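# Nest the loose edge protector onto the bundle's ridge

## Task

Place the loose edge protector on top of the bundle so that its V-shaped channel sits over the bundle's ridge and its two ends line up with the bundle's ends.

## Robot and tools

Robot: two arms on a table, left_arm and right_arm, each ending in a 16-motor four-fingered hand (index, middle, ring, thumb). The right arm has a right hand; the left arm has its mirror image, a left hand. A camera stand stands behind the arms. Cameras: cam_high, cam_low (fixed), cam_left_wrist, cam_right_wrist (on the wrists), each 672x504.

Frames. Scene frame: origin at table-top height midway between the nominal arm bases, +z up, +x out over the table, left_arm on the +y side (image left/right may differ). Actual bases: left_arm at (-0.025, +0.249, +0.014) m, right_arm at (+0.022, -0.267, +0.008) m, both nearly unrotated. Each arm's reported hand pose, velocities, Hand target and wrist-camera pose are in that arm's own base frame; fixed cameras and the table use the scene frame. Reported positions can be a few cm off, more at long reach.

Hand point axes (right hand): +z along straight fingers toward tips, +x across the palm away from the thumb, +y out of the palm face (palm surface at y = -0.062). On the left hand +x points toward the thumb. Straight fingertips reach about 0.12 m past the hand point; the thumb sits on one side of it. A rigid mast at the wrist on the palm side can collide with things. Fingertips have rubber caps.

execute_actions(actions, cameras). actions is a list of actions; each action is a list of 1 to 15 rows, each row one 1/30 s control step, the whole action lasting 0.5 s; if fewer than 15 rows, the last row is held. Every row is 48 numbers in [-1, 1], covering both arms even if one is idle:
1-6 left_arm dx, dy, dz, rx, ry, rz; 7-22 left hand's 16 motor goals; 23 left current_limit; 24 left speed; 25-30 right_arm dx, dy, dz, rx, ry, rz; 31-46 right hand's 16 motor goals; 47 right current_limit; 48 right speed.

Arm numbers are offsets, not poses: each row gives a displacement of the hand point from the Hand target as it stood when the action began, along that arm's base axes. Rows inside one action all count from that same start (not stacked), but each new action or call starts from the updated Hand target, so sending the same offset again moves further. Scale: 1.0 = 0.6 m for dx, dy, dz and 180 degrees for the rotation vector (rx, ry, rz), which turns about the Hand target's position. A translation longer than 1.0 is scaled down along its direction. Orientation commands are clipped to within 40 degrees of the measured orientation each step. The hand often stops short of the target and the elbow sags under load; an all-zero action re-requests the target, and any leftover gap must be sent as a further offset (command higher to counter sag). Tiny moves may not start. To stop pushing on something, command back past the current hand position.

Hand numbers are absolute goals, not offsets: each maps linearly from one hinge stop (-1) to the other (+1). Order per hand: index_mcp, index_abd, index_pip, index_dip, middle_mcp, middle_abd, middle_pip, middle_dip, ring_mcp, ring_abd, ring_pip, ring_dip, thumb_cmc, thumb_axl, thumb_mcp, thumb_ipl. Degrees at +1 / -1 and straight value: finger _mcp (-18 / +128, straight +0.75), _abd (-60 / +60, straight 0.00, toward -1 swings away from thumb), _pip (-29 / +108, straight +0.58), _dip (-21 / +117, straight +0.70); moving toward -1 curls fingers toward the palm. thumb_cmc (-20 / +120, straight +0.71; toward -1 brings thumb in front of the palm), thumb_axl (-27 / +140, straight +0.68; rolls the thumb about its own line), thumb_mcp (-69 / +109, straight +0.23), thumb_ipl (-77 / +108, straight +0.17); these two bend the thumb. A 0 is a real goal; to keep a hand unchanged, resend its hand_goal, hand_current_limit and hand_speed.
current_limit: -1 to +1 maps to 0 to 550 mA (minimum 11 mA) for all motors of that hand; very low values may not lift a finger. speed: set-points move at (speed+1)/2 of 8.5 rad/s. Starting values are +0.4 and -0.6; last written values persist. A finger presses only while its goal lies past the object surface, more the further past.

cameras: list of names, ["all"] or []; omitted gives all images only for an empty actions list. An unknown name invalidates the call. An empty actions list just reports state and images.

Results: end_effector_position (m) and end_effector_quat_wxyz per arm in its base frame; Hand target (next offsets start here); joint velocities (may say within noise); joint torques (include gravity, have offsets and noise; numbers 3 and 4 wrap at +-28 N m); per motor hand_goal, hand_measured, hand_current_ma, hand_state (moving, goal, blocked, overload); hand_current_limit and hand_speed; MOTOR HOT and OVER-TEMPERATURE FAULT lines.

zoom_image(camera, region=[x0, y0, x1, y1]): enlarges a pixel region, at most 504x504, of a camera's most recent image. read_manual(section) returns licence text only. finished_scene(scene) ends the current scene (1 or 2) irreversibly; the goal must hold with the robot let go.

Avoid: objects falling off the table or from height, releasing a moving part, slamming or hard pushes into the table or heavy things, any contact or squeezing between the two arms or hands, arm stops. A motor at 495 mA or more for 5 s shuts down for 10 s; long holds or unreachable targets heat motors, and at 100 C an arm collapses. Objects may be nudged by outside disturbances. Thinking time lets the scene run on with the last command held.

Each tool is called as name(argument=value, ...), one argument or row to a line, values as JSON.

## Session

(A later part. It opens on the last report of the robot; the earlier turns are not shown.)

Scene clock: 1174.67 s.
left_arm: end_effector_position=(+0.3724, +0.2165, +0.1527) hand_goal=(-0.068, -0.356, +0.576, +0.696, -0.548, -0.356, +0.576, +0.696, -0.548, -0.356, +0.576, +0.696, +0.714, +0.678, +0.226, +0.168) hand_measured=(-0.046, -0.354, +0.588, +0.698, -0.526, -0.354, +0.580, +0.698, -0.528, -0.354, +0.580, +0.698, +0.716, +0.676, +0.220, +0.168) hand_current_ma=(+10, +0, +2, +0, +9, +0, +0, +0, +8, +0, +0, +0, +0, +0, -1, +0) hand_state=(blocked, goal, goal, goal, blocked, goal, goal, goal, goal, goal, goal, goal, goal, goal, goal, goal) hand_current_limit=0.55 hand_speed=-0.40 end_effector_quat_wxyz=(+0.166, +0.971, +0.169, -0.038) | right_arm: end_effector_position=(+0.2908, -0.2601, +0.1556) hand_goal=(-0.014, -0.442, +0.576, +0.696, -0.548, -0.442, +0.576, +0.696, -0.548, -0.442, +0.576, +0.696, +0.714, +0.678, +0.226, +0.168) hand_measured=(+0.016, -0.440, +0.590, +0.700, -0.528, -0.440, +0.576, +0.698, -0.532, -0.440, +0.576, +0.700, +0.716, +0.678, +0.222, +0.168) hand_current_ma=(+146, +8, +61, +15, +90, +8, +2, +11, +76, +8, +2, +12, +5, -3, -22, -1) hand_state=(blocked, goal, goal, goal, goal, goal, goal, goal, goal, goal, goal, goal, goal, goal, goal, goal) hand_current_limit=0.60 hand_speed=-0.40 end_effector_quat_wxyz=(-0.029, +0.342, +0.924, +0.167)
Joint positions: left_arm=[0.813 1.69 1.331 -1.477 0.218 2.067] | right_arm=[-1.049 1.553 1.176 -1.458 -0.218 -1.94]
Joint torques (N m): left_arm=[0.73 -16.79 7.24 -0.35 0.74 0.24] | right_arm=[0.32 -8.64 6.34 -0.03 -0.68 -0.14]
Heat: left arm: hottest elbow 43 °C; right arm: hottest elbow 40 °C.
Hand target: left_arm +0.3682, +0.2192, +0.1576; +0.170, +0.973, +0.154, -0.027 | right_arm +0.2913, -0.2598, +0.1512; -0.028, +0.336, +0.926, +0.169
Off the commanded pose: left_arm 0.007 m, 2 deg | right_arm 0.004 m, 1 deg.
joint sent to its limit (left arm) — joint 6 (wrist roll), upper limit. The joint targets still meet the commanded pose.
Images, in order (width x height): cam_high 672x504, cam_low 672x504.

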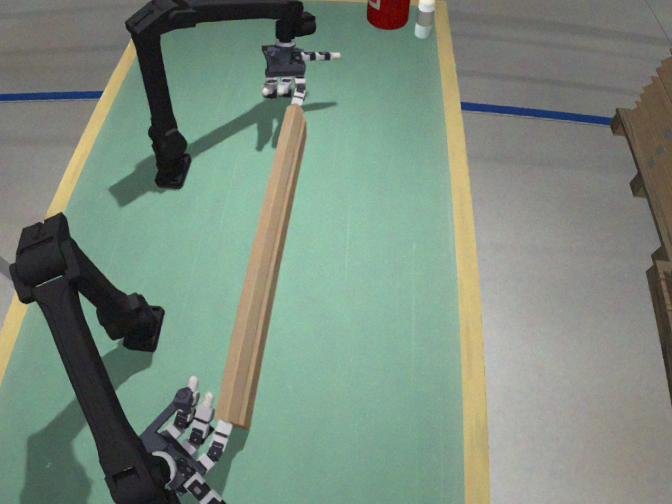

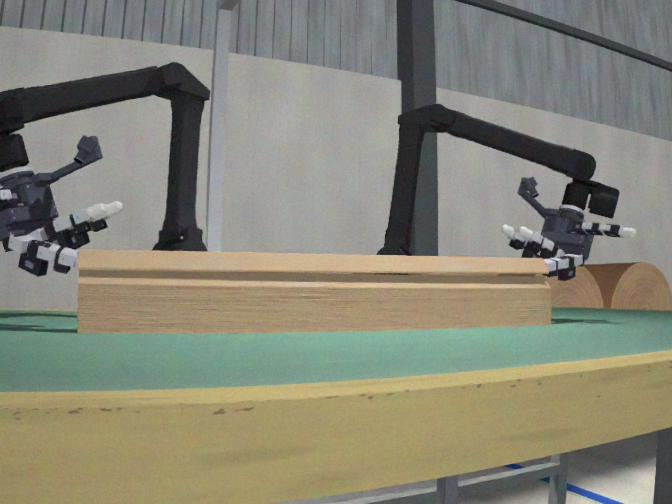

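execute_actions(
  actions=[
    [[0.0,0.035,0.0,0,0,0,-0.068,-0.356,0.576,0.696,-0.548,-0.356,0.576,0.696,-0.548,-0.356,0.576,0.696,0.714,0.678,0.226,0.168,0.55,-0.4,-0.002,-0.035,0,0,0,0,-0.014,-0.443,0.576,0.696,-0.548,-0.443,0.576,0.696,-0.548,-0.443,0.576,0.696,0.714,0.678,0.226,0.168,0.6,-0.4]],
  ],
  cameras=["cam_high","cam_low"],
)

zoom_image(
  camera="cam_low",
  region=[0, 200, 160, 350],
)

zoom_image(
  camera="cam_low",
  region=[460, 200, 620, 350],
)

zoom_image(
  camera="cam_high",
  region=[180, 370, 280, 470],
)

zoom_image(
  camera="cam_high",
  region=[260, 80, 340, 160],
)

Scene clock: 1180.23 s.
left_arm: end_effector_position=(+0.3654, +0.2263, +0.1510) hand_goal=(-0.068, -0.356, +0.576, +0.696, -0.548, -0.356, +0.576, +0.696, -0.548, -0.356, +0.576, +0.696, +0.714, +0.678, +0.226, +0.168) hand_measured=(-0.046, -0.354, +0.588, +0.698, -0.526, -0.354, +0.580, +0.698, -0.528, -0.354, +0.580, +0.698, +0.716, +0.676, +0.220, +0.168) hand_current_ma=(+10, +0, +2, +0, +9, +0, +0, +0, +8, +0, +0, +0, +0, +0, -1, +0) hand_state=(blocked, goal, goal, goal, blocked, goal, goal, goal, goal, goal, goal, goal, goal, goal, goal, goal) hand_current_limit=0.55 hand_speed=-0.40 end_effector_quat_wxyz=(+0.162, +0.969, +0.180, -0.041) | right_arm: end_effector_position=(+0.2861, -0.2652, +0.1432) hand_goal=(-0.014, -0.442, +0.576, +0.696, -0.548, -0.442, +0.576, +0.696, -0.548, -0.442, +0.576, +0.696, +0.714, +0.678, +0.226, +0.168) hand_measured=(-0.030, -0.446, +0.560, +0.690, -0.528, -0.440, +0.576, +0.698, -0.532, -0.440, +0.576, +0.700, +0.716, +0.678, +0.222, +0.168) hand_current_ma=(-78, -10, -71, -29, +90, +8, +2, +11, +76, +8, +2, +12, +5, -3, -22, -1) hand_state=(goal, goal, goal, goal, goal, goal, goal, goal, goal, goal, goal, goal, goal, goal, goal, goal) hand_current_limit=0.60 hand_speed=-0.40 end_effector_quat_wxyz=(-0.039, +0.338, +0.923, +0.180)
Joint positions: left_arm=[0.837 1.691 1.331 -1.477 0.206 2.068] | right_arm=[-1.066 1.594 1.181 -1.458 -0.218 -1.968]
Joint torques (N m): left_arm=[1.2 -14.21 11.23 -0.91 0.58 0.22] | right_arm=[-0.56 -8.82 9.48 -0.73 -0.39 -0.11]
Heat: left arm: hottest elbow 42 °C; right arm: hottest elbow 40 °C.
Hand target: left_arm +0.3682, +0.2403, +0.1576; +0.169, +0.973, +0.154, -0.027 | right_arm +0.2901, -0.2808, +0.1513; -0.028, +0.336, +0.926, +0.169
Off the commanded pose: left_arm 0.016 m, 4 deg | right_arm 0.018 m, 2 deg.
joint sent to its limit (left arm) — joint 6 (wrist roll), upper limit. The joint targets are off in orientation, not in position.
Images, in order (width x height): cam_high 672x504, cam_low 672x504.

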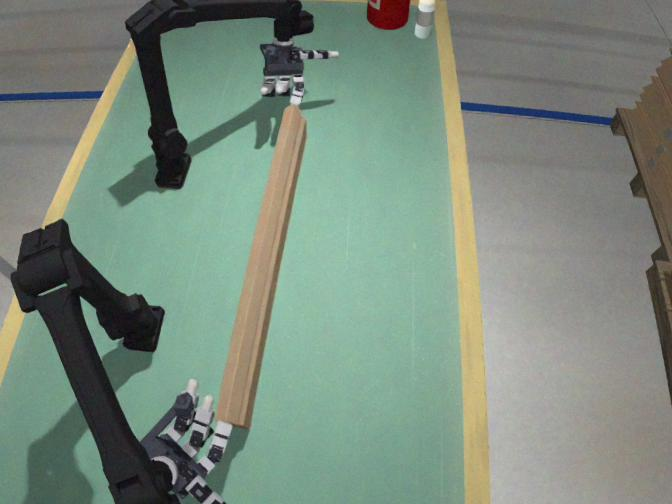

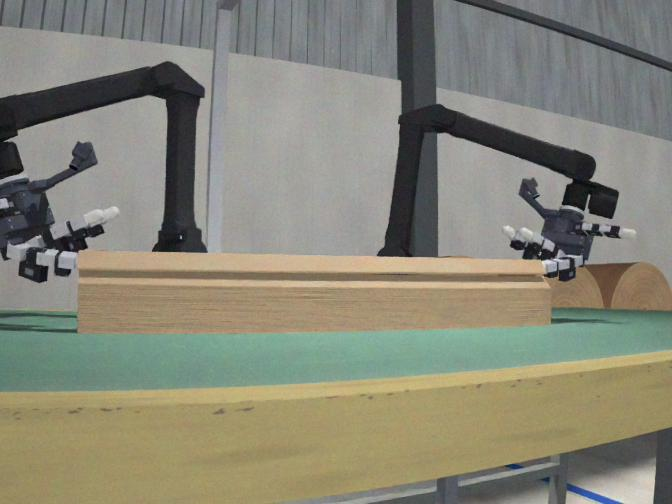

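Scaled by 3.150 from the camera's 672x504 image, which has a finer 960x720 frame.

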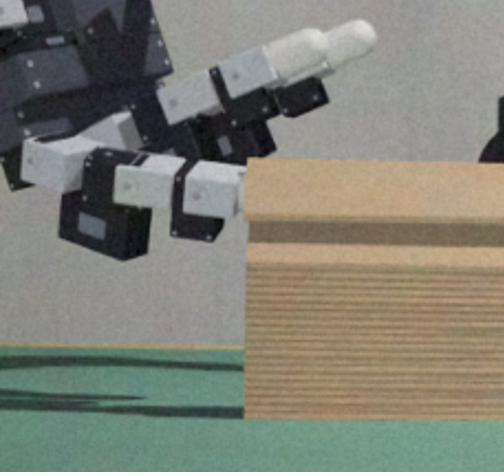

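Scaled by 3.150 from the camera's 672x504 image, which has a finer 960x720 frame.

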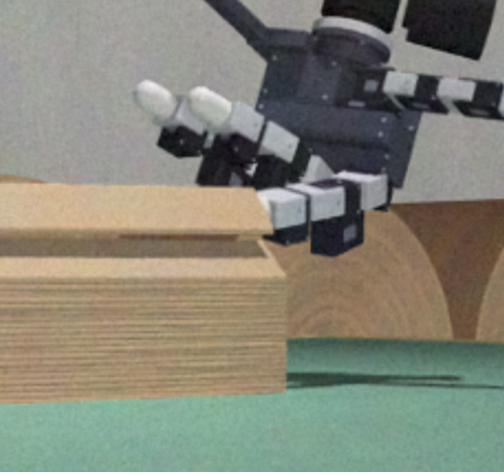

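Scaled by 5.040 from the camera's 672x504 image, which has a finer 960x720 frame.

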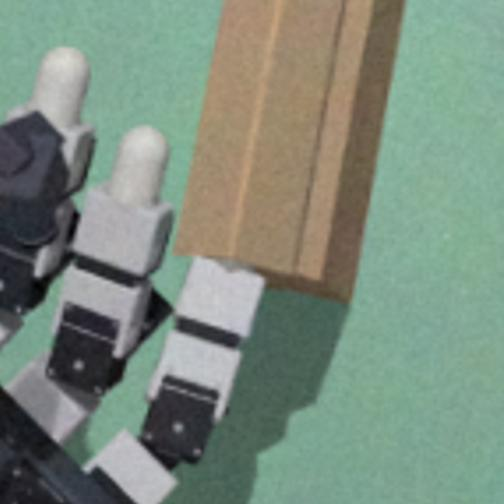

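Scaled by 6.300 from the camera's 672x504 image, which has a finer 960x720 frame.

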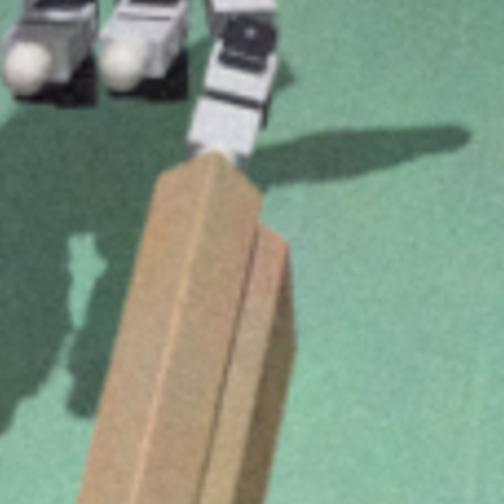

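execute_actions(
  actions=[
    [[0.016,0.03,0.0,0,0,0,-0.068,-0.356,0.576,0.696,-0.548,-0.356,0.576,0.696,-0.548,-0.356,0.576,0.696,0.714,0.678,0.226,0.168,0.55,-0.4,0.004,-0.03,0.008,0,0,0,-0.014,-0.443,0.576,0.696,-0.548,-0.443,0.576,0.696,-0.548,-0.443,0.576,0.696,0.714,0.678,0.226,0.168,0.6,-0.4]],
  ],
  cameras=["cam_high","cam_low"],
)

zoom_image(
  camera="cam_low",
  region=[0, 200, 160, 350],
)

zoom_image(
  camera="cam_low",
  region=[460, 200, 620, 350],
)

zoom_image(
  camera="cam_high",
  region=[180, 370, 280, 470],
)

zoom_image(
  camera="cam_high",
  region=[260, 80, 340, 160],
)

Scene clock: 1188.53 s.
left_arm: end_effector_position=(+0.3727, +0.2421, +0.1475) hand_goal=(-0.068, -0.356, +0.576, +0.696, -0.548, -0.356, +0.576, +0.696, -0.548, -0.356, +0.576, +0.696, +0.714, +0.678, +0.226, +0.168) hand_measured=(-0.050, -0.354, +0.584, +0.698, -0.526, -0.354, +0.580, +0.698, -0.528, -0.354, +0.580, +0.698, +0.716, +0.676, +0.220, +0.168) hand_current_ma=(+7, +0, +1, +0, +9, +0, +0, +0, +8, +0, +0, +0, +0, +0, -1, +0) hand_state=(goal, goal, goal, goal, blocked, goal, goal, goal, goal, goal, goal, goal, goal, goal, goal, goal) hand_current_limit=0.55 hand_speed=-0.40 end_effector_quat_wxyz=(+0.163, +0.968, +0.185, -0.044) | right_arm: end_effector_position=(+0.2883, -0.2828, +0.1470) hand_goal=(-0.014, -0.442, +0.576, +0.696, -0.548, -0.442, +0.576, +0.696, -0.548, -0.442, +0.576, +0.696, +0.714, +0.678, +0.226, +0.168) hand_measured=(-0.010, -0.452, +0.574, +0.690, -0.528, -0.440, +0.576, +0.698, -0.532, -0.440, +0.576, +0.700, +0.716, +0.678, +0.222, +0.168) hand_current_ma=(+18, -37, -10, -21, +90, +8, +2, +11, +76, +7, +2, +12, +5, -3, -22, -1) hand_state=(goal, goal, goal, goal, goal, goal, goal, goal, goal, goal, goal, goal, goal, goal, goal, goal) hand_current_limit=0.60 hand_speed=-0.40 end_effector_quat_wxyz=(-0.037, +0.336, +0.924, +0.178)
Joint positions: left_arm=[0.847 1.737 1.383 -1.492 0.202 2.069] | right_arm=[-1.081 1.629 1.236 -1.477 -0.213 -1.986]
Joint torques (N m): left_arm=[1.08 -15.33 12.15 -0.95 0.54 0.22] | right_arm=[-0.44 -9.23 9.89 -1.06 -0.44 -0.08]
Heat: left arm: hottest elbow 42 °C; right arm: hottest elbow 41 °C.
Hand target: left_arm +0.3778, +0.2584, +0.1575; +0.169, +0.973, +0.154, -0.027 | right_arm +0.2924, -0.2989, +0.1561; -0.028, +0.336, +0.926, +0.169
Off the commanded pose: left_arm 0.020 m, 4 deg | right_arm 0.019 m, 1 deg.
joint sent to its limit (left arm) — joint 6 (wrist roll), upper limit. The joint targets are off in orientation, not in position.
Images, in order (width x height): cam_high 672x504, cam_low 672x504.

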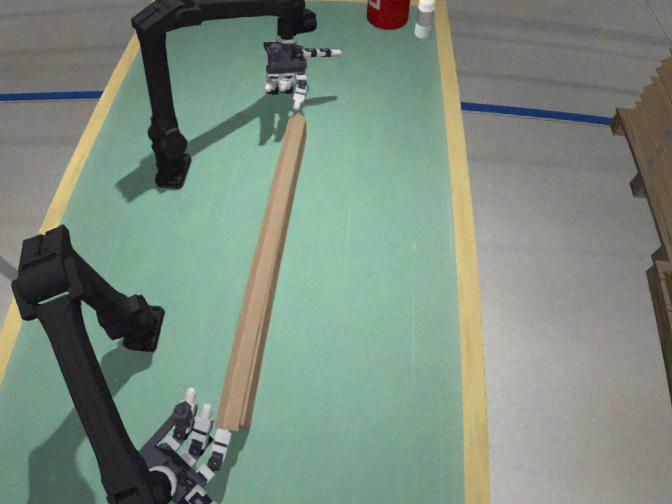

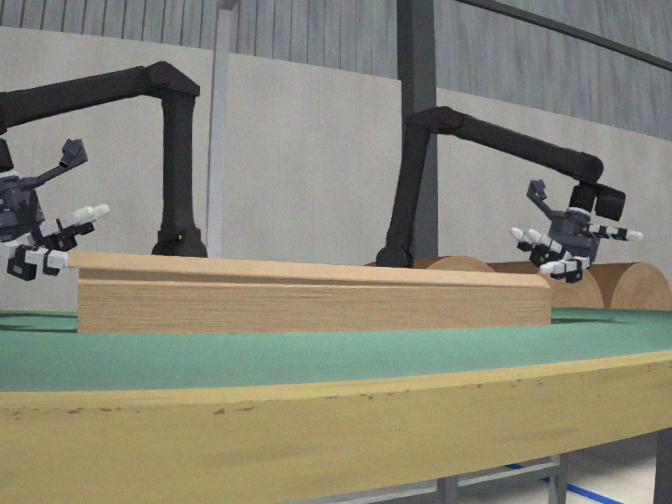

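Scaled by 3.150 from the camera's 672x504 image, which has a finer 960x720 frame.

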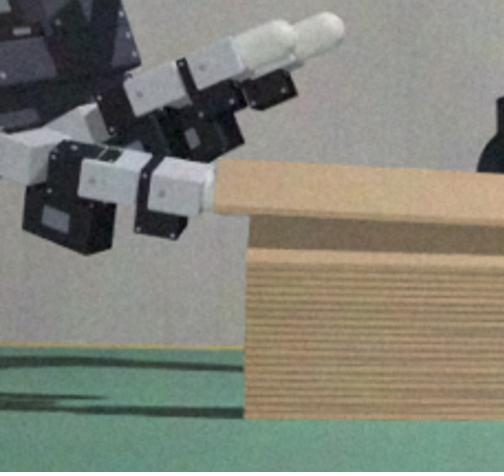

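Scaled by 3.150 from the camera's 672x504 image, which has a finer 960x720 frame.

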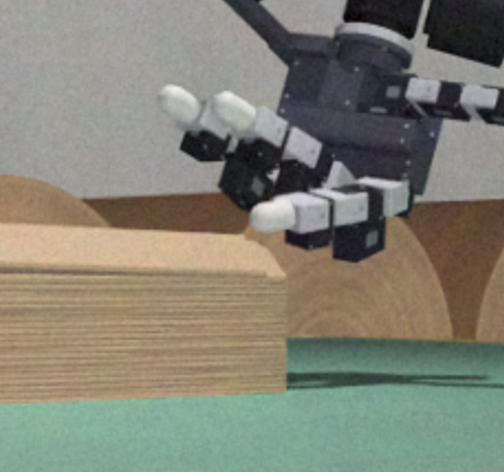

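Scaled by 5.040 from the camera's 672x504 image, which has a finer 960x720 frame.

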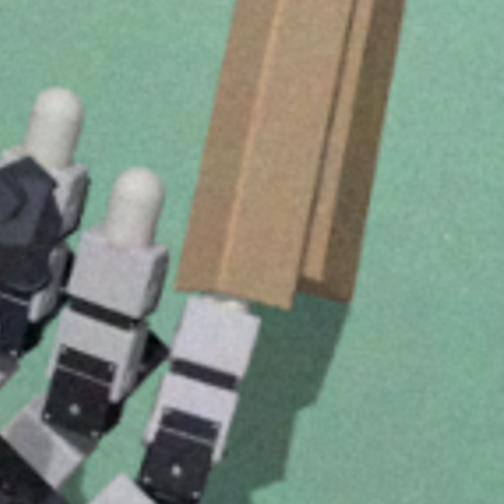

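Scaled by 6.300 from the camera's 672x504 image, which has a finer 960x720 frame.

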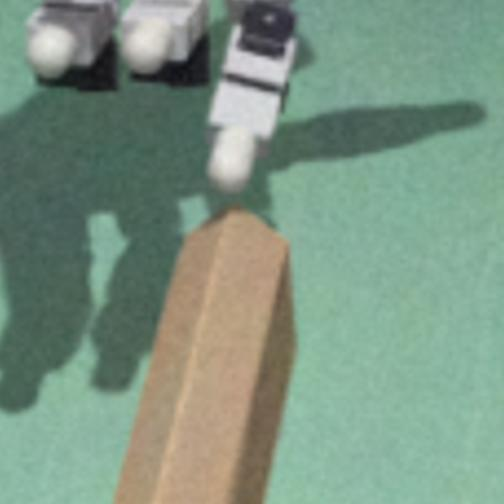

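execute_actions(
  actions=[
    [[0.0,0.03,0.03,0,0,0,-0.068,-0.356,0.576,0.696,-0.548,-0.356,0.576,0.696,-0.548,-0.356,0.576,0.696,0.714,0.678,0.226,0.168,0.4,-0.4,-0.002,-0.025,0.0,0,0,0,-0.014,-0.443,0.576,0.696,-0.548,-0.443,0.576,0.696,-0.548,-0.443,0.576,0.696,0.714,0.678,0.226,0.168,0.6,-0.4]],
    [[0.0,0.0,0.0,0,0,0,-0.068,-0.356,0.576,0.696,-0.548,-0.356,0.576,0.696,-0.548,-0.356,0.576,0.696,0.714,0.678,0.226,0.168,0.4,-0.4,-0.002,-0.012,-0.02,0,0,0,-0.014,-0.443,0.576,0.696,-0.548,-0.443,0.576,0.696,-0.548,-0.443,0.576,0.696,0.714,0.678,0.226,0.168,0.6,-0.4]],
  ],
  cameras=["cam_high","cam_low"],
)

zoom_image(
  camera="cam_low",
  region=[0, 200, 160, 350],
)

zoom_image(
  camera="cam_low",
  region=[460, 200, 620, 350],
)

zoom_image(
  camera="cam_high",
  region=[180, 370, 280, 470],
)

Scene clock: 1202.30 s.
left_arm: end_effector_position=(+0.3732, +0.2609, +0.1664) hand_goal=(-0.068, -0.356, +0.576, +0.696, -0.548, -0.356, +0.576, +0.696, -0.548, -0.356, +0.576, +0.696, +0.714, +0.678, +0.226, +0.168) hand_measured=(-0.050, -0.354, +0.584, +0.698, -0.526, -0.354, +0.580, +0.698, -0.528, -0.354, +0.580, +0.698, +0.716, +0.676, +0.220, +0.168) hand_current_ma=(+6, +0, +1, +0, +9, +0, +0, +0, +8, +0, +0, +0, +0, +0, -1, +0) hand_state=(goal, goal, goal, goal, blocked, goal, goal, goal, goal, goal, goal, goal, goal, goal, goal, goal) hand_current_limit=0.40 hand_speed=-0.40 end_effector_quat_wxyz=(+0.159, +0.967, +0.196, -0.045) | right_arm: end_effector_position=(+0.2855, -0.3032, +0.1346) hand_goal=(-0.014, -0.442, +0.576, +0.696, -0.548, -0.442, +0.576, +0.696, -0.548, -0.442, +0.576, +0.696, +0.714, +0.678, +0.226, +0.168) hand_measured=(+0.002, -0.440, +0.582, +0.696, -0.528, -0.440, +0.576, +0.698, -0.532, -0.440, +0.576, +0.700, +0.716, +0.678, +0.222, +0.168) hand_current_ma=(+73, +7, +26, +1, +90, +8, +2, +11, +76, +7, +2, +12, +5, -3, -22, -1) hand_state=(goal, goal, goal, goal, goal, goal, goal, goal, goal, goal, goal, goal, goal, goal, goal, goal) hand_current_limit=0.60 hand_speed=-0.40 end_effector_quat_wxyz=(-0.046, +0.340, +0.921, +0.184)
Joint positions: left_arm=[0.871 1.75 1.456 -1.551 0.191 2.069] | right_arm=[-1.107 1.694 1.28 -1.482 -0.204 -2.004]
Joint torques (N m): left_arm=[1.03 -15.38 12.48 -1.13 0.5 0.23] | right_arm=[-0.56 -10.46 9.59 -0.42 -0.5 -0.16]
Heat: left arm: hottest elbow 44 °C; right arm: hottest elbow 41 °C.
Hand target: left_arm +0.3778, +0.2763, +0.1755; +0.170, +0.973, +0.154, -0.027 | right_arm +0.2900, -0.3210, +0.1441; -0.028, +0.336, +0.926, +0.169
Off the commanded pose: left_arm 0.018 m, 5 deg | right_arm 0.021 m, 3 deg.
joint sent to its limit (left arm) — joint 6 (wrist roll), upper limit. The joint targets are off in orientation, not in position.
Images, in order (width x height): cam_high 672x504, cam_low 672x504.

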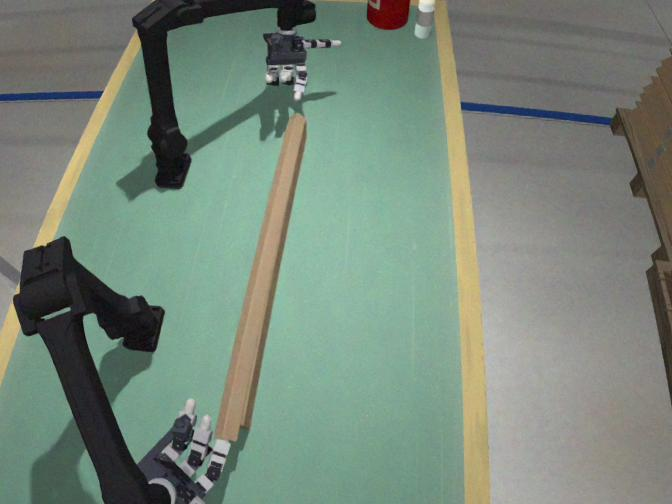

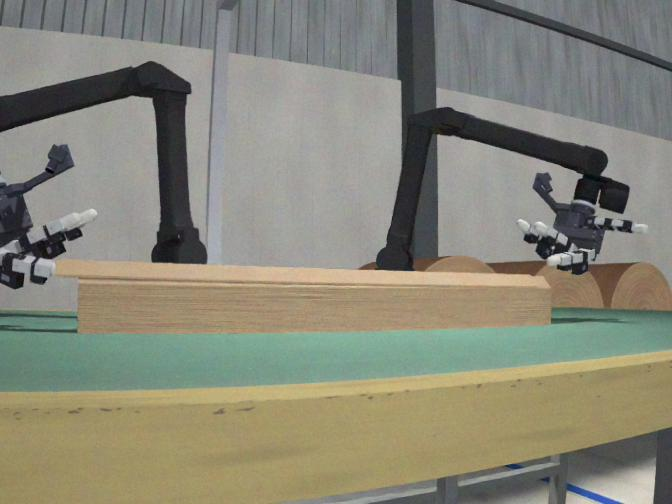

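Scaled by 3.150 from the camera's 672x504 image, which has a finer 960x720 frame.

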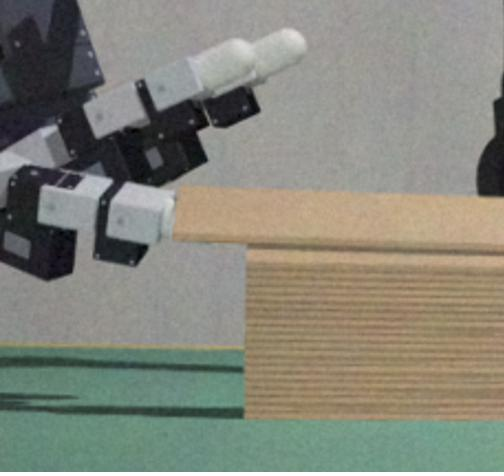

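Scaled by 3.150 from the camera's 672x504 image, which has a finer 960x720 frame.

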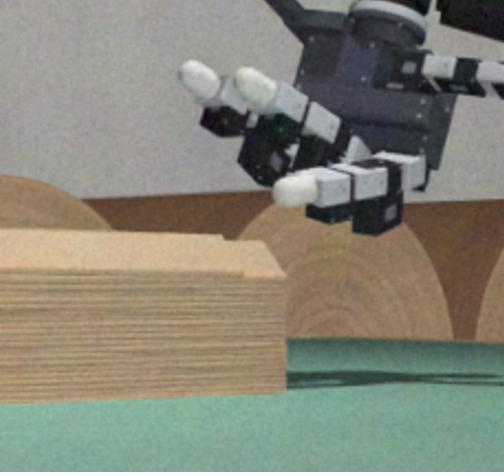

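Scaled by 5.040 from the camera's 672x504 image, which has a finer 960x720 frame.

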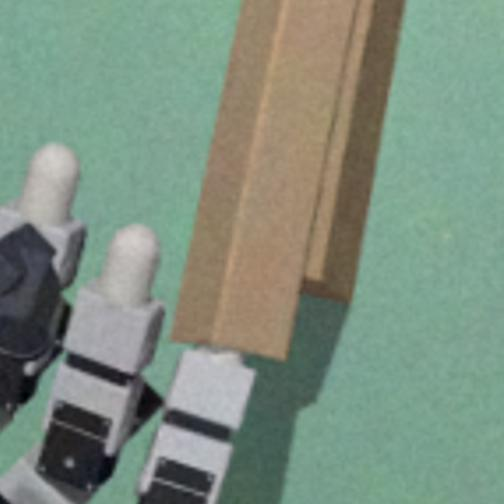

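execute_actions(
  actions=[
    [[0.0,0.0,0.0,0,0,0,-0.068,-0.356,0.576,0.696,-0.548,-0.356,0.576,0.696,-0.548,-0.356,0.576,0.696,0.714,0.678,0.226,0.168,0.4,-0.4,0.012,0.01,-0.03,0,0,0,-0.014,-0.443,0.576,0.696,-0.548,-0.443,0.576,0.696,-0.548,-0.443,0.576,0.696,0.714,0.678,0.226,0.168,0.5,-0.4]],
    [[0.0,0.0,0.0,0,0,0,-0.068,-0.356,0.576,0.696,-0.548,-0.356,0.576,0.696,-0.548,-0.356,0.576,0.696,0.714,0.678,0.226,0.168,0.4,-0.4,0,0,-0.02,0,0,0,-0.014,-0.443,0.576,0.696,-0.548,-0.443,0.576,0.696,-0.548,-0.443,0.576,0.696,0.714,0.678,0.226,0.168,0.5,-0.4]],
  ],
  cameras=["cam_high","cam_low"],
)

zoom_image(
  camera="cam_low",
  region=[0, 200, 160, 350],
)

zoom_image(
  camera="cam_high",
  region=[180, 370, 280, 470],
)

Scene clock: 1209.63 s.
left_arm: end_effector_position=(+0.3732, +0.2609, +0.1664) hand_goal=(-0.068, -0.356, +0.576, +0.696, -0.548, -0.356, +0.576, +0.696, -0.548, -0.356, +0.576, +0.696, +0.714, +0.678, +0.226, +0.168) hand_measured=(-0.050, -0.354, +0.584, +0.698, -0.526, -0.354, +0.580, +0.698, -0.528, -0.354, +0.580, +0.698, +0.716, +0.676, +0.220, +0.168) hand_current_ma=(+6, +0, +1, +0, +9, +0, +0, +0, +8, +0, +0, +0, +0, +0, -1, +0) hand_state=(goal, goal, goal, goal, blocked, goal, goal, goal, goal, goal, goal, goal, goal, goal, goal, goal) hand_current_limit=0.40 hand_speed=-0.40 end_effector_quat_wxyz=(+0.159, +0.967, +0.196, -0.045) | right_arm: end_effector_position=(+0.2934, -0.3161, +0.1203) hand_goal=(-0.014, -0.442, +0.576, +0.696, -0.548, -0.442, +0.576, +0.696, -0.548, -0.442, +0.576, +0.696, +0.714, +0.678, +0.226, +0.168) hand_measured=(+0.002, -0.440, +0.582, +0.696, -0.528, -0.440, +0.576, +0.698, -0.532, -0.440, +0.576, +0.700, +0.716, +0.678, +0.222, +0.168) hand_current_ma=(+75, +5, +27, +2, +90, +8, +2, +11, +76, +7, +2, +12, +5, -3, -22, -1) hand_state=(goal, goal, goal, goal, goal, goal, goal, goal, goal, goal, goal, goal, goal, goal, goal, goal) hand_current_limit=0.50 hand_speed=-0.40 end_effector_quat_wxyz=(-0.027, +0.338, +0.926, +0.167)
Joint positions: left_arm=[0.871 1.75 1.456 -1.551 0.191 2.069] | right_arm=[-1.104 1.716 1.28 -1.409 -0.205 -2.004]
Joint torques (N m): left_arm=[0.79 -15.38 12.45 -1.14 0.5 0.23] | right_arm=[0.91 -10.34 6.11 0.12 -0.69 0.02]
Heat: left arm: hottest elbow 45 °C; right arm: hottest elbow 41 °C.
Hand target: left_arm +0.3778, +0.2763, +0.1755; +0.170, +0.973, +0.154, -0.027 | right_arm +0.2972, -0.3149, +0.1139; -0.028, +0.336, +0.926, +0.169
Off the commanded pose: left_arm 0.018 m, 5 deg | right_arm 0.007 m, 0 deg.
joint sent to its limit (left arm) — joint 6 (wrist roll), upper limit. The joint targets are off in orientation, not in position.
Images, in order (width x height): cam_high 672x504, cam_low 672x504.

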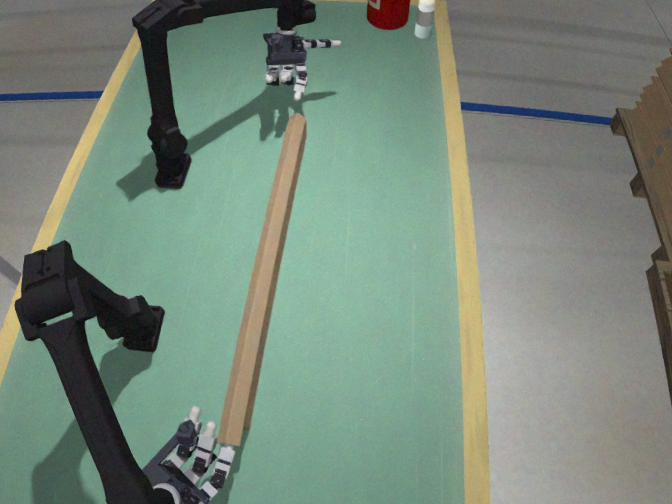

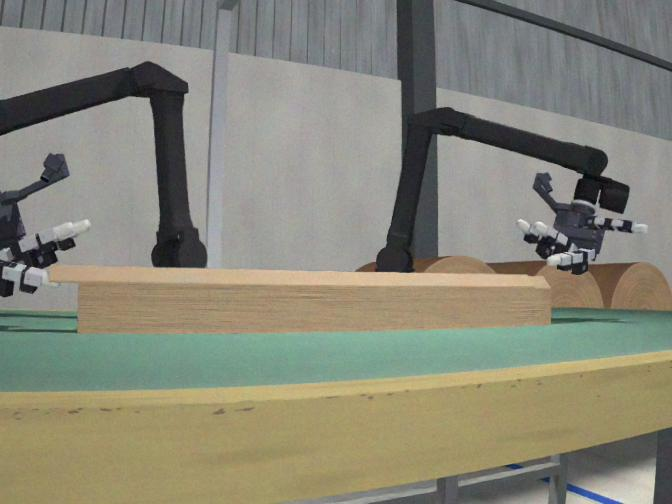

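Scaled by 3.150 from the camera's 672x504 image, which has a finer 960x720 frame.

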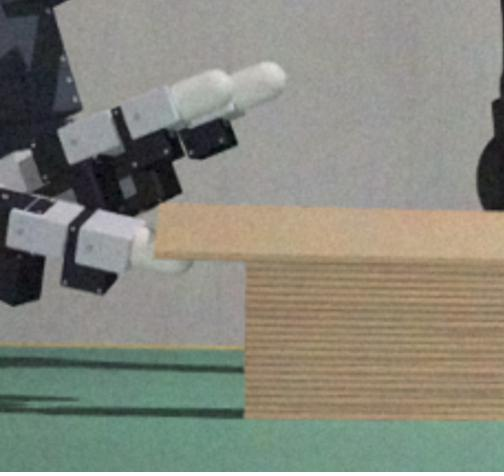

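Scaled by 5.040 from the camera's 672x504 image, which has a finer 960x720 frame.

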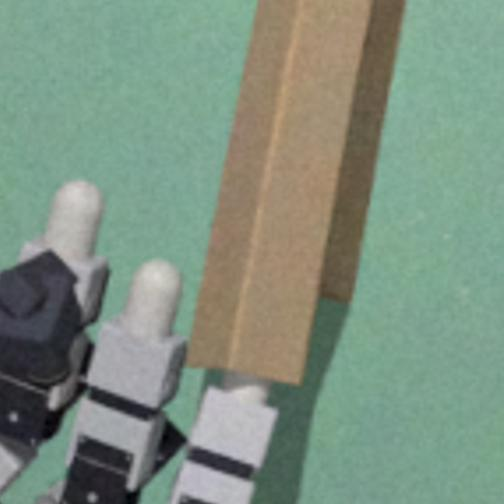

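execute_actions(
  actions=[
    [[0.0,0.0,0.0,0,0,0,-0.068,-0.356,0.576,0.696,-0.548,-0.356,0.576,0.696,-0.548,-0.356,0.576,0.696,0.714,0.678,0.226,0.168,0.4,-0.4,-0.004,-0.04,-0.01,0,0,0,-0.014,-0.443,0.576,0.696,-0.548,-0.443,0.576,0.696,-0.548,-0.443,0.576,0.696,0.714,0.678,0.226,0.168,0.5,-0.4]],
    [[0.0,0.0,0.0,0,0,0,-0.068,-0.356,0.576,0.696,-0.548,-0.356,0.576,0.696,-0.548,-0.356,0.576,0.696,0.714,0.678,0.226,0.168,0.4,-0.4,-0.004,-0.045,0,0,0,0,-0.014,-0.443,0.576,0.696,-0.548,-0.443,0.576,0.696,-0.548,-0.443,0.576,0.696,0.714,0.678,0.226,0.168,0.5,-0.4]],
    [[0.0,0.0,0.0,0,0,0,-0.068,-0.356,0.576,0.696,-0.548,-0.356,0.576,0.696,-0.548,-0.356,0.576,0.696,0.714,0.678,0.226,0.168,0.4,-0.4,0,0,0.045,0,0,0,-0.014,-0.443,0.576,0.696,-0.548,-0.443,0.576,0.696,-0.548,-0.443,0.576,0.696,0.714,0.678,0.226,0.168,0.5,-0.4]],
  ],
  cameras=["cam_high","cam_low"],
)

zoom_image(
  camera="cam_low",
  region=[0, 200, 160, 350],
)

zoom_image(
  camera="cam_high",
  region=[180, 390, 280, 490],
)

Scene clock: 1219.70 s.
left_arm: end_effector_position=(+0.3732, +0.2609, +0.1664) hand_goal=(-0.068, -0.356, +0.576, +0.696, -0.548, -0.356, +0.576, +0.696, -0.548, -0.356, +0.576, +0.696, +0.714, +0.678, +0.226, +0.168) hand_measured=(-0.050, -0.354, +0.584, +0.698, -0.526, -0.354, +0.580, +0.698, -0.528, -0.354, +0.580, +0.698, +0.716, +0.676, +0.220, +0.168) hand_current_ma=(+6, +0, +1, +0, +9, +0, +0, +0, +8, +0, +0, +0, +0, +0, -1, +0) hand_state=(goal, goal, goal, goal, blocked, goal, goal, goal, goal, goal, goal, goal, goal, goal, goal, goal) hand_current_limit=0.40 hand_speed=-0.40 end_effector_quat_wxyz=(+0.159, +0.967, +0.196, -0.045) | right_arm: end_effector_position=(+0.2895, -0.3542, +0.1163) hand_goal=(-0.014, -0.442, +0.576, +0.696, -0.548, -0.442, +0.576, +0.696, -0.548, -0.442, +0.576, +0.696, +0.714, +0.678, +0.226, +0.168) hand_measured=(+0.002, -0.440, +0.582, +0.696, -0.528, -0.440, +0.576, +0.698, -0.532, -0.440, +0.576, +0.700, +0.716, +0.678, +0.222, +0.168) hand_current_ma=(+75, +5, +27, +2, +90, +8, +2, +11, +76, +7, +2, +12, +5, -3, -22, -1) hand_state=(goal, goal, goal, goal, goal, goal, goal, goal, goal, goal, goal, goal, goal, goal, goal, goal) hand_current_limit=0.50 hand_speed=-0.40 end_effector_quat_wxyz=(-0.043, +0.342, +0.921, +0.184)
Joint positions: left_arm=[0.871 1.75 1.456 -1.551 0.191 2.069] | right_arm=[-1.146 1.825 1.41 -1.483 -0.195 -2.038]
Joint torques (N m): left_arm=[0.91 -15.5 12.42 -1.1 0.49 0.23] | right_arm=[0.03 -13.51 9.4 -1.4 -0.44 -0.15]
Heat: left arm: hottest elbow 46 °C; right arm: hottest elbow 41 °C.
Hand target: left_arm +0.3778, +0.2763, +0.1755; +0.170, +0.973, +0.154, -0.027 | right_arm +0.2924, -0.3660, +0.1350; -0.028, +0.336, +0.926, +0.169
Off the commanded pose: left_arm 0.018 m, 5 deg | right_arm 0.022 m, 2 deg.
joint sent to its limit (left arm) — joint 6 (wrist roll), upper limit. The joint targets are off in orientation, not in position.
Images, in order (width x height): cam_high 672x504, cam_low 672x504.

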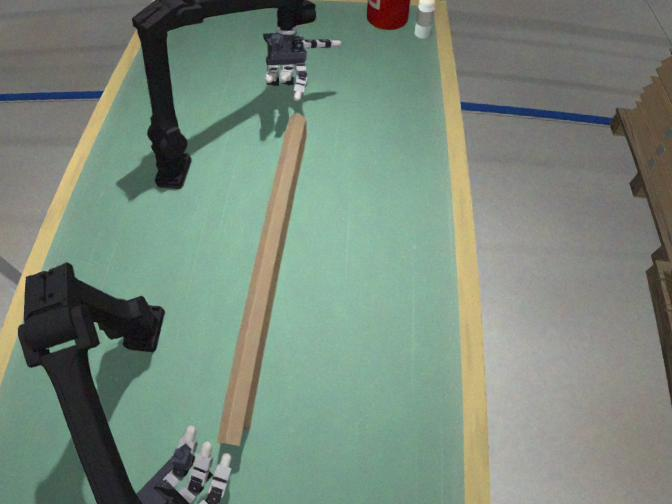

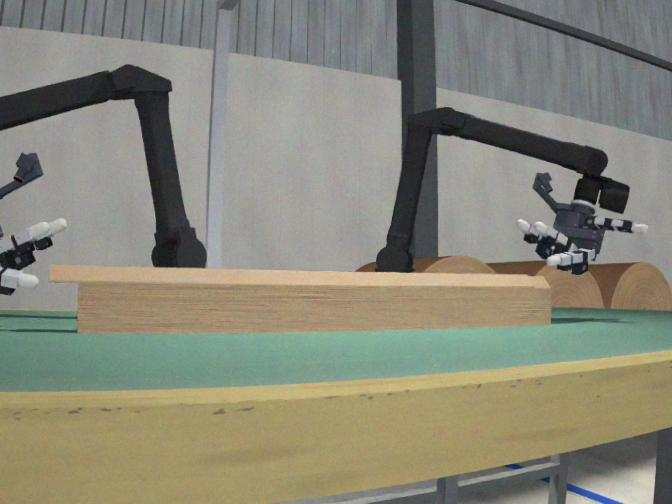

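Scaled by 3.150 from the camera's 672x504 image, which has a finer 960x720 frame.

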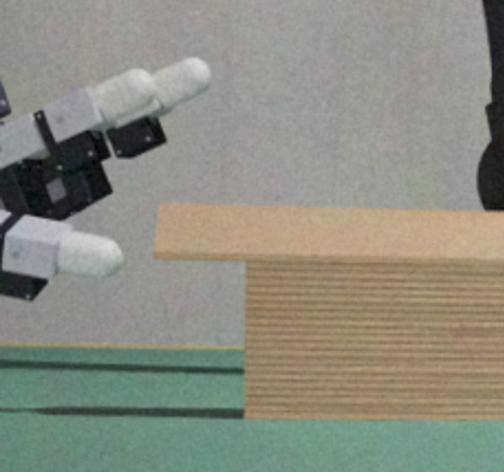

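Scaled by 5.040 from the camera's 672x504 image, which has a finer 960x720 frame.

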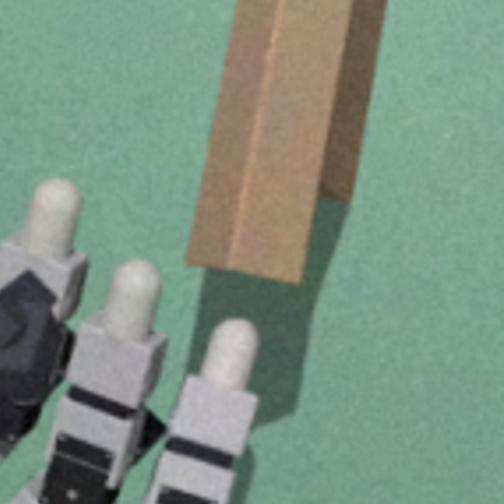

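execute_actions(
  actions=[
    [[0.0,0.0,0.0,0,0,0,-0.068,-0.356,0.576,0.696,-0.548,-0.356,0.576,0.696,-0.548,-0.356,0.576,0.696,0.714,0.678,0.226,0.168,0.4,-0.4,-0.006,-0.01,0.036,0,0,0,-0.014,-0.443,0.576,0.696,-0.548,-0.443,0.576,0.696,-0.548,-0.443,0.576,0.696,0.714,0.678,0.226,0.168,0.5,-0.4]],
    [[0.0,0.0,0.0,0,0,0,-0.068,-0.356,0.576,0.696,-0.548,-0.356,0.576,0.696,-0.548,-0.356,0.576,0.696,0.714,0.678,0.226,0.168,0.4,-0.4,0,0.03,0.0,0,0,0,-0.014,-0.443,0.576,0.696,-0.548,-0.443,0.576,0.696,-0.548,-0.443,0.576,0.696,0.714,0.678,0.226,0.168,0.5,-0.4]],
  ],
  cameras=["cam_high","cam_low"],
)

zoom_image(
  camera="cam_low",
  region=[0, 200, 160, 350],
)

zoom_image(
  camera="cam_high",
  region=[180, 390, 280, 490],
)

Scene clock: 1229.27 s.
left_arm: end_effector_position=(+0.3732, +0.2609, +0.1664) hand_goal=(-0.068, -0.356, +0.576, +0.696, -0.548, -0.356, +0.576, +0.696, -0.548, -0.356, +0.576, +0.696, +0.714, +0.678, +0.226, +0.168) hand_measured=(-0.050, -0.354, +0.584, +0.698, -0.526, -0.354, +0.580, +0.698, -0.528, -0.354, +0.580, +0.698, +0.716, +0.676, +0.220, +0.168) hand_current_ma=(+6, +0, +1, +0, +9, +0, +0, +0, +8, +0, +0, +0, +0, +0, -1, +0) hand_state=(goal, goal, goal, goal, blocked, goal, goal, goal, goal, goal, goal, goal, goal, goal, goal, goal) hand_current_limit=0.40 hand_speed=-0.40 end_effector_quat_wxyz=(+0.159, +0.967, +0.196, -0.045) | right_arm: end_effector_position=(+0.2870, -0.3565, +0.1531) hand_goal=(-0.014, -0.442, +0.576, +0.696, -0.548, -0.442, +0.576, +0.696, -0.548, -0.442, +0.576, +0.696, +0.714, +0.678, +0.226, +0.168) hand_measured=(+0.002, -0.440, +0.582, +0.696, -0.528, -0.440, +0.576, +0.698, -0.532, -0.440, +0.576, +0.700, +0.716, +0.678, +0.222, +0.168) hand_current_ma=(+75, +5, +27, +2, +90, +8, +2, +11, +76, +7, +2, +12, +5, -3, -22, -1) hand_state=(goal, goal, goal, goal, goal, goal, goal, goal, goal, goal, goal, goal, goal, goal, goal, goal) hand_current_limit=0.50 hand_speed=-0.40 end_effector_quat_wxyz=(-0.031, +0.339, +0.924, +0.172)
Joint positions: left_arm=[0.871 1.75 1.456 -1.551 0.191 2.069] | right_arm=[-1.152 1.774 1.448 -1.54 -0.193 -2.048]
Joint torques (N m): left_arm=[0.73 -15.44 12.44 -1.09 0.5 0.23] | right_arm=[0.62 -12.98 6.52 -0.58 -0.58 -0.03]
Heat: left arm: hottest elbow 46 °C; right arm: hottest elbow 41 °C.
Hand target: left_arm +0.3778, +0.2763, +0.1755; +0.170, +0.973, +0.154, -0.027 | right_arm +0.2888, -0.3540, +0.1566; -0.028, +0.336, +0.926, +0.169
Off the commanded pose: left_arm 0.018 m, 5 deg | right_arm 0.005 m, 1 deg.
joint sent to its limit (left arm) — joint 6 (wrist roll), upper limit. The joint targets are off in orientation, not in position.
Images, in order (width x height): cam_high 672x504, cam_low 672x504.

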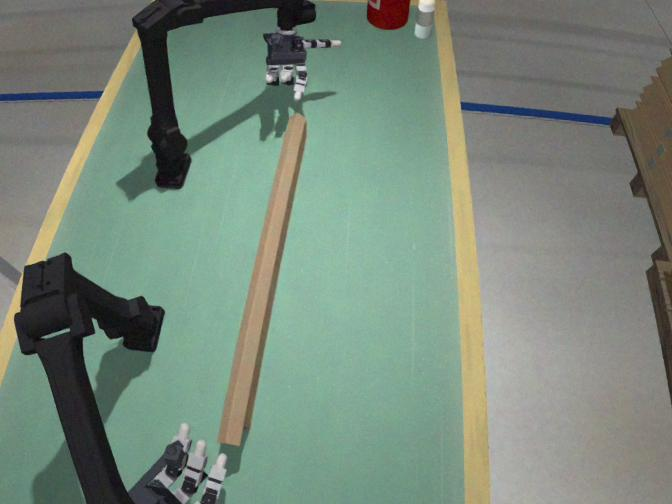

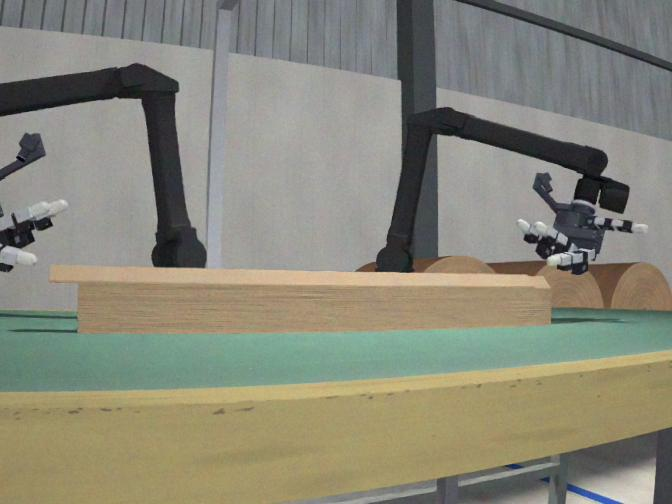

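Scaled by 3.150 from the camera's 672x504 image, which has a finer 960x720 frame.

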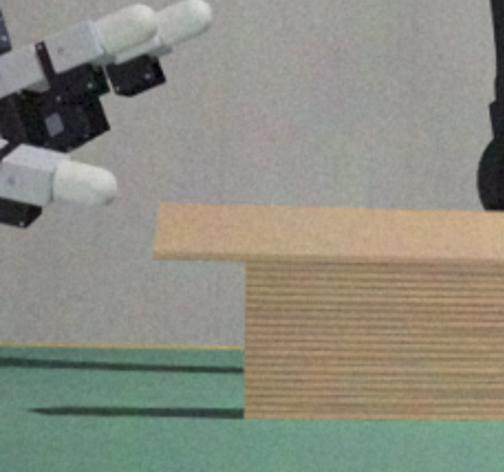

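Scaled by 5.040 from the camera's 672x504 image, which has a finer 960x720 frame.

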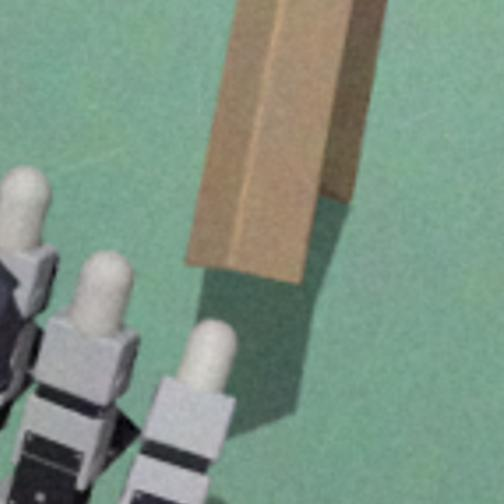

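execute_actions(
  actions=[
    [[0.0,0.0,0.0,0,0,0,-0.068,-0.356,0.576,0.696,-0.548,-0.356,0.576,0.696,-0.548,-0.356,0.576,0.696,0.714,0.678,0.226,0.168,0.4,-0.4,-0.006,0.02,-0.022,0,0,0,-0.014,-0.443,0.576,0.696,-0.548,-0.443,0.576,0.696,-0.548,-0.443,0.576,0.696,0.714,0.678,0.226,0.168,0.5,-0.4]],
  ],
  cameras=["cam_high","cam_low"],
)

zoom_image(
  camera="cam_low",
  region=[0, 200, 160, 350],
)

zoom_image(
  camera="cam_high",
  region=[180, 390, 280, 490],
)

Scene clock: 1233.97 s.
left_arm: end_effector_position=(+0.3732, +0.2609, +0.1664) hand_goal=(-0.068, -0.356, +0.576, +0.696, -0.548, -0.356, +0.576, +0.696, -0.548, -0.356, +0.576, +0.696, +0.714, +0.678, +0.226, +0.168) hand_measured=(-0.050, -0.354, +0.584, +0.698, -0.526, -0.354, +0.580, +0.698, -0.528, -0.354, +0.580, +0.698, +0.716, +0.676, +0.220, +0.168) hand_current_ma=(+6, +0, +1, +0, +9, +0, +0, +0, +8, +0, +0, +0, +0, +0, -1, +0) hand_state=(goal, goal, goal, goal, blocked, goal, goal, goal, goal, goal, goal, goal, goal, goal, goal, goal) hand_current_limit=0.40 hand_speed=-0.40 end_effector_quat_wxyz=(+0.159, +0.967, +0.196, -0.045) | right_arm: end_effector_position=(+0.2807, -0.3425, +0.1382) hand_goal=(-0.014, -0.442, +0.576, +0.696, -0.548, -0.442, +0.576, +0.696, -0.548, -0.442, +0.576, +0.696, +0.714, +0.678, +0.226, +0.168) hand_measured=(+0.002, -0.440, +0.582, +0.696, -0.528, -0.440, +0.576, +0.698, -0.532, -0.440, +0.576, +0.700, +0.716, +0.678, +0.222, +0.168) hand_current_ma=(+75, +5, +27, +2, +90, +8, +2, +11, +76, +7, +2, +12, +5, -3, -22, -1) hand_state=(goal, goal, goal, goal, goal, goal, goal, goal, goal, goal, goal, goal, goal, goal, goal, goal) hand_current_limit=0.50 hand_speed=-0.40 end_effector_quat_wxyz=(-0.037, +0.340, +0.923, +0.178)
Joint positions: left_arm=[0.871 1.75 1.456 -1.551 0.191 2.069] | right_arm=[-1.152 1.761 1.384 -1.508 -0.193 -2.048]
Joint torques (N m): left_arm=[0.73 -15.5 12.44 -1.09 0.51 0.22] | right_arm=[0.97 -13.22 6.38 -0.09 -0.63 0]
Heat: left arm: hottest elbow 46 °C; right arm: hottest elbow 41 °C.
Hand target: left_arm +0.3778, +0.2763, +0.1755; +0.170, +0.973, +0.154, -0.027 | right_arm +0.2852, -0.3420, +0.1435; -0.028, +0.336, +0.926, +0.169
Off the commanded pose: left_arm 0.018 m, 5 deg | right_arm 0.007 m, 2 deg.
joint sent to its limit (left arm) — joint 6 (wrist roll), upper limit. The joint targets are off in orientation, not in position.
Images, in order (width x height): cam_high 672x504, cam_low 672x504.

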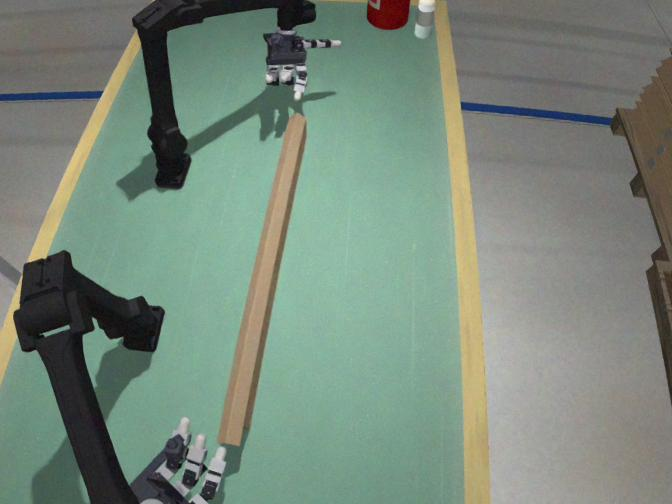

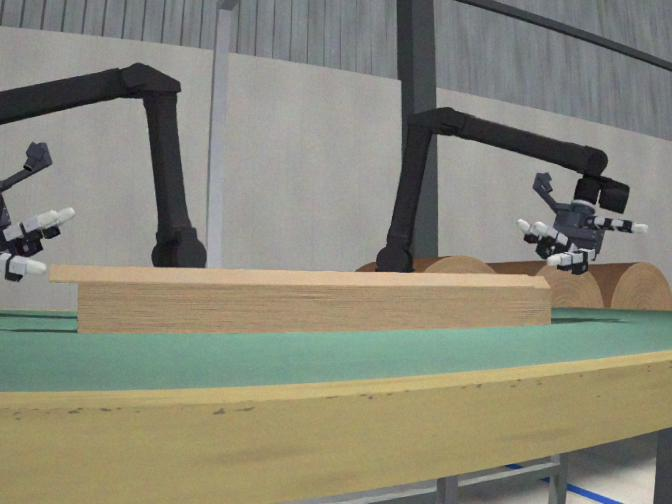

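Scaled by 3.150 from the camera's 672x504 image, which has a finer 960x720 frame.

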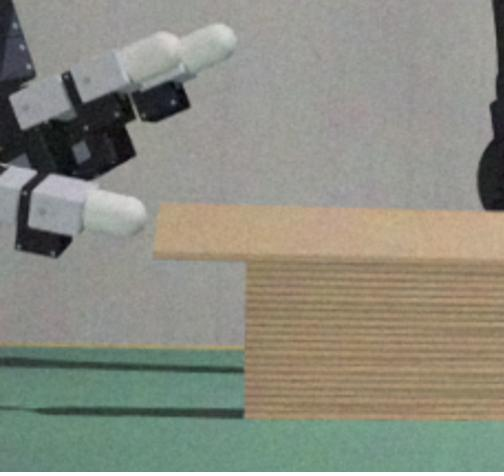

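Scaled by 5.040 from the camera's 672x504 image, which has a finer 960x720 frame.

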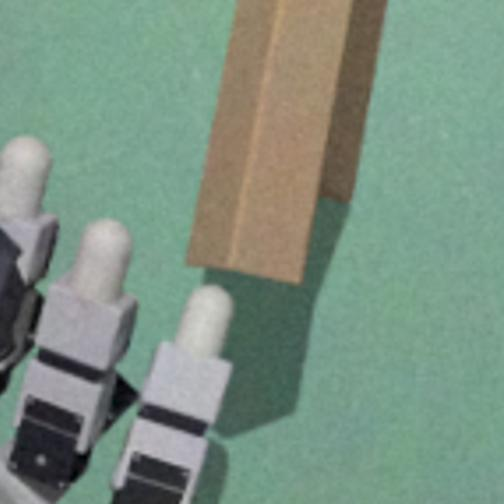

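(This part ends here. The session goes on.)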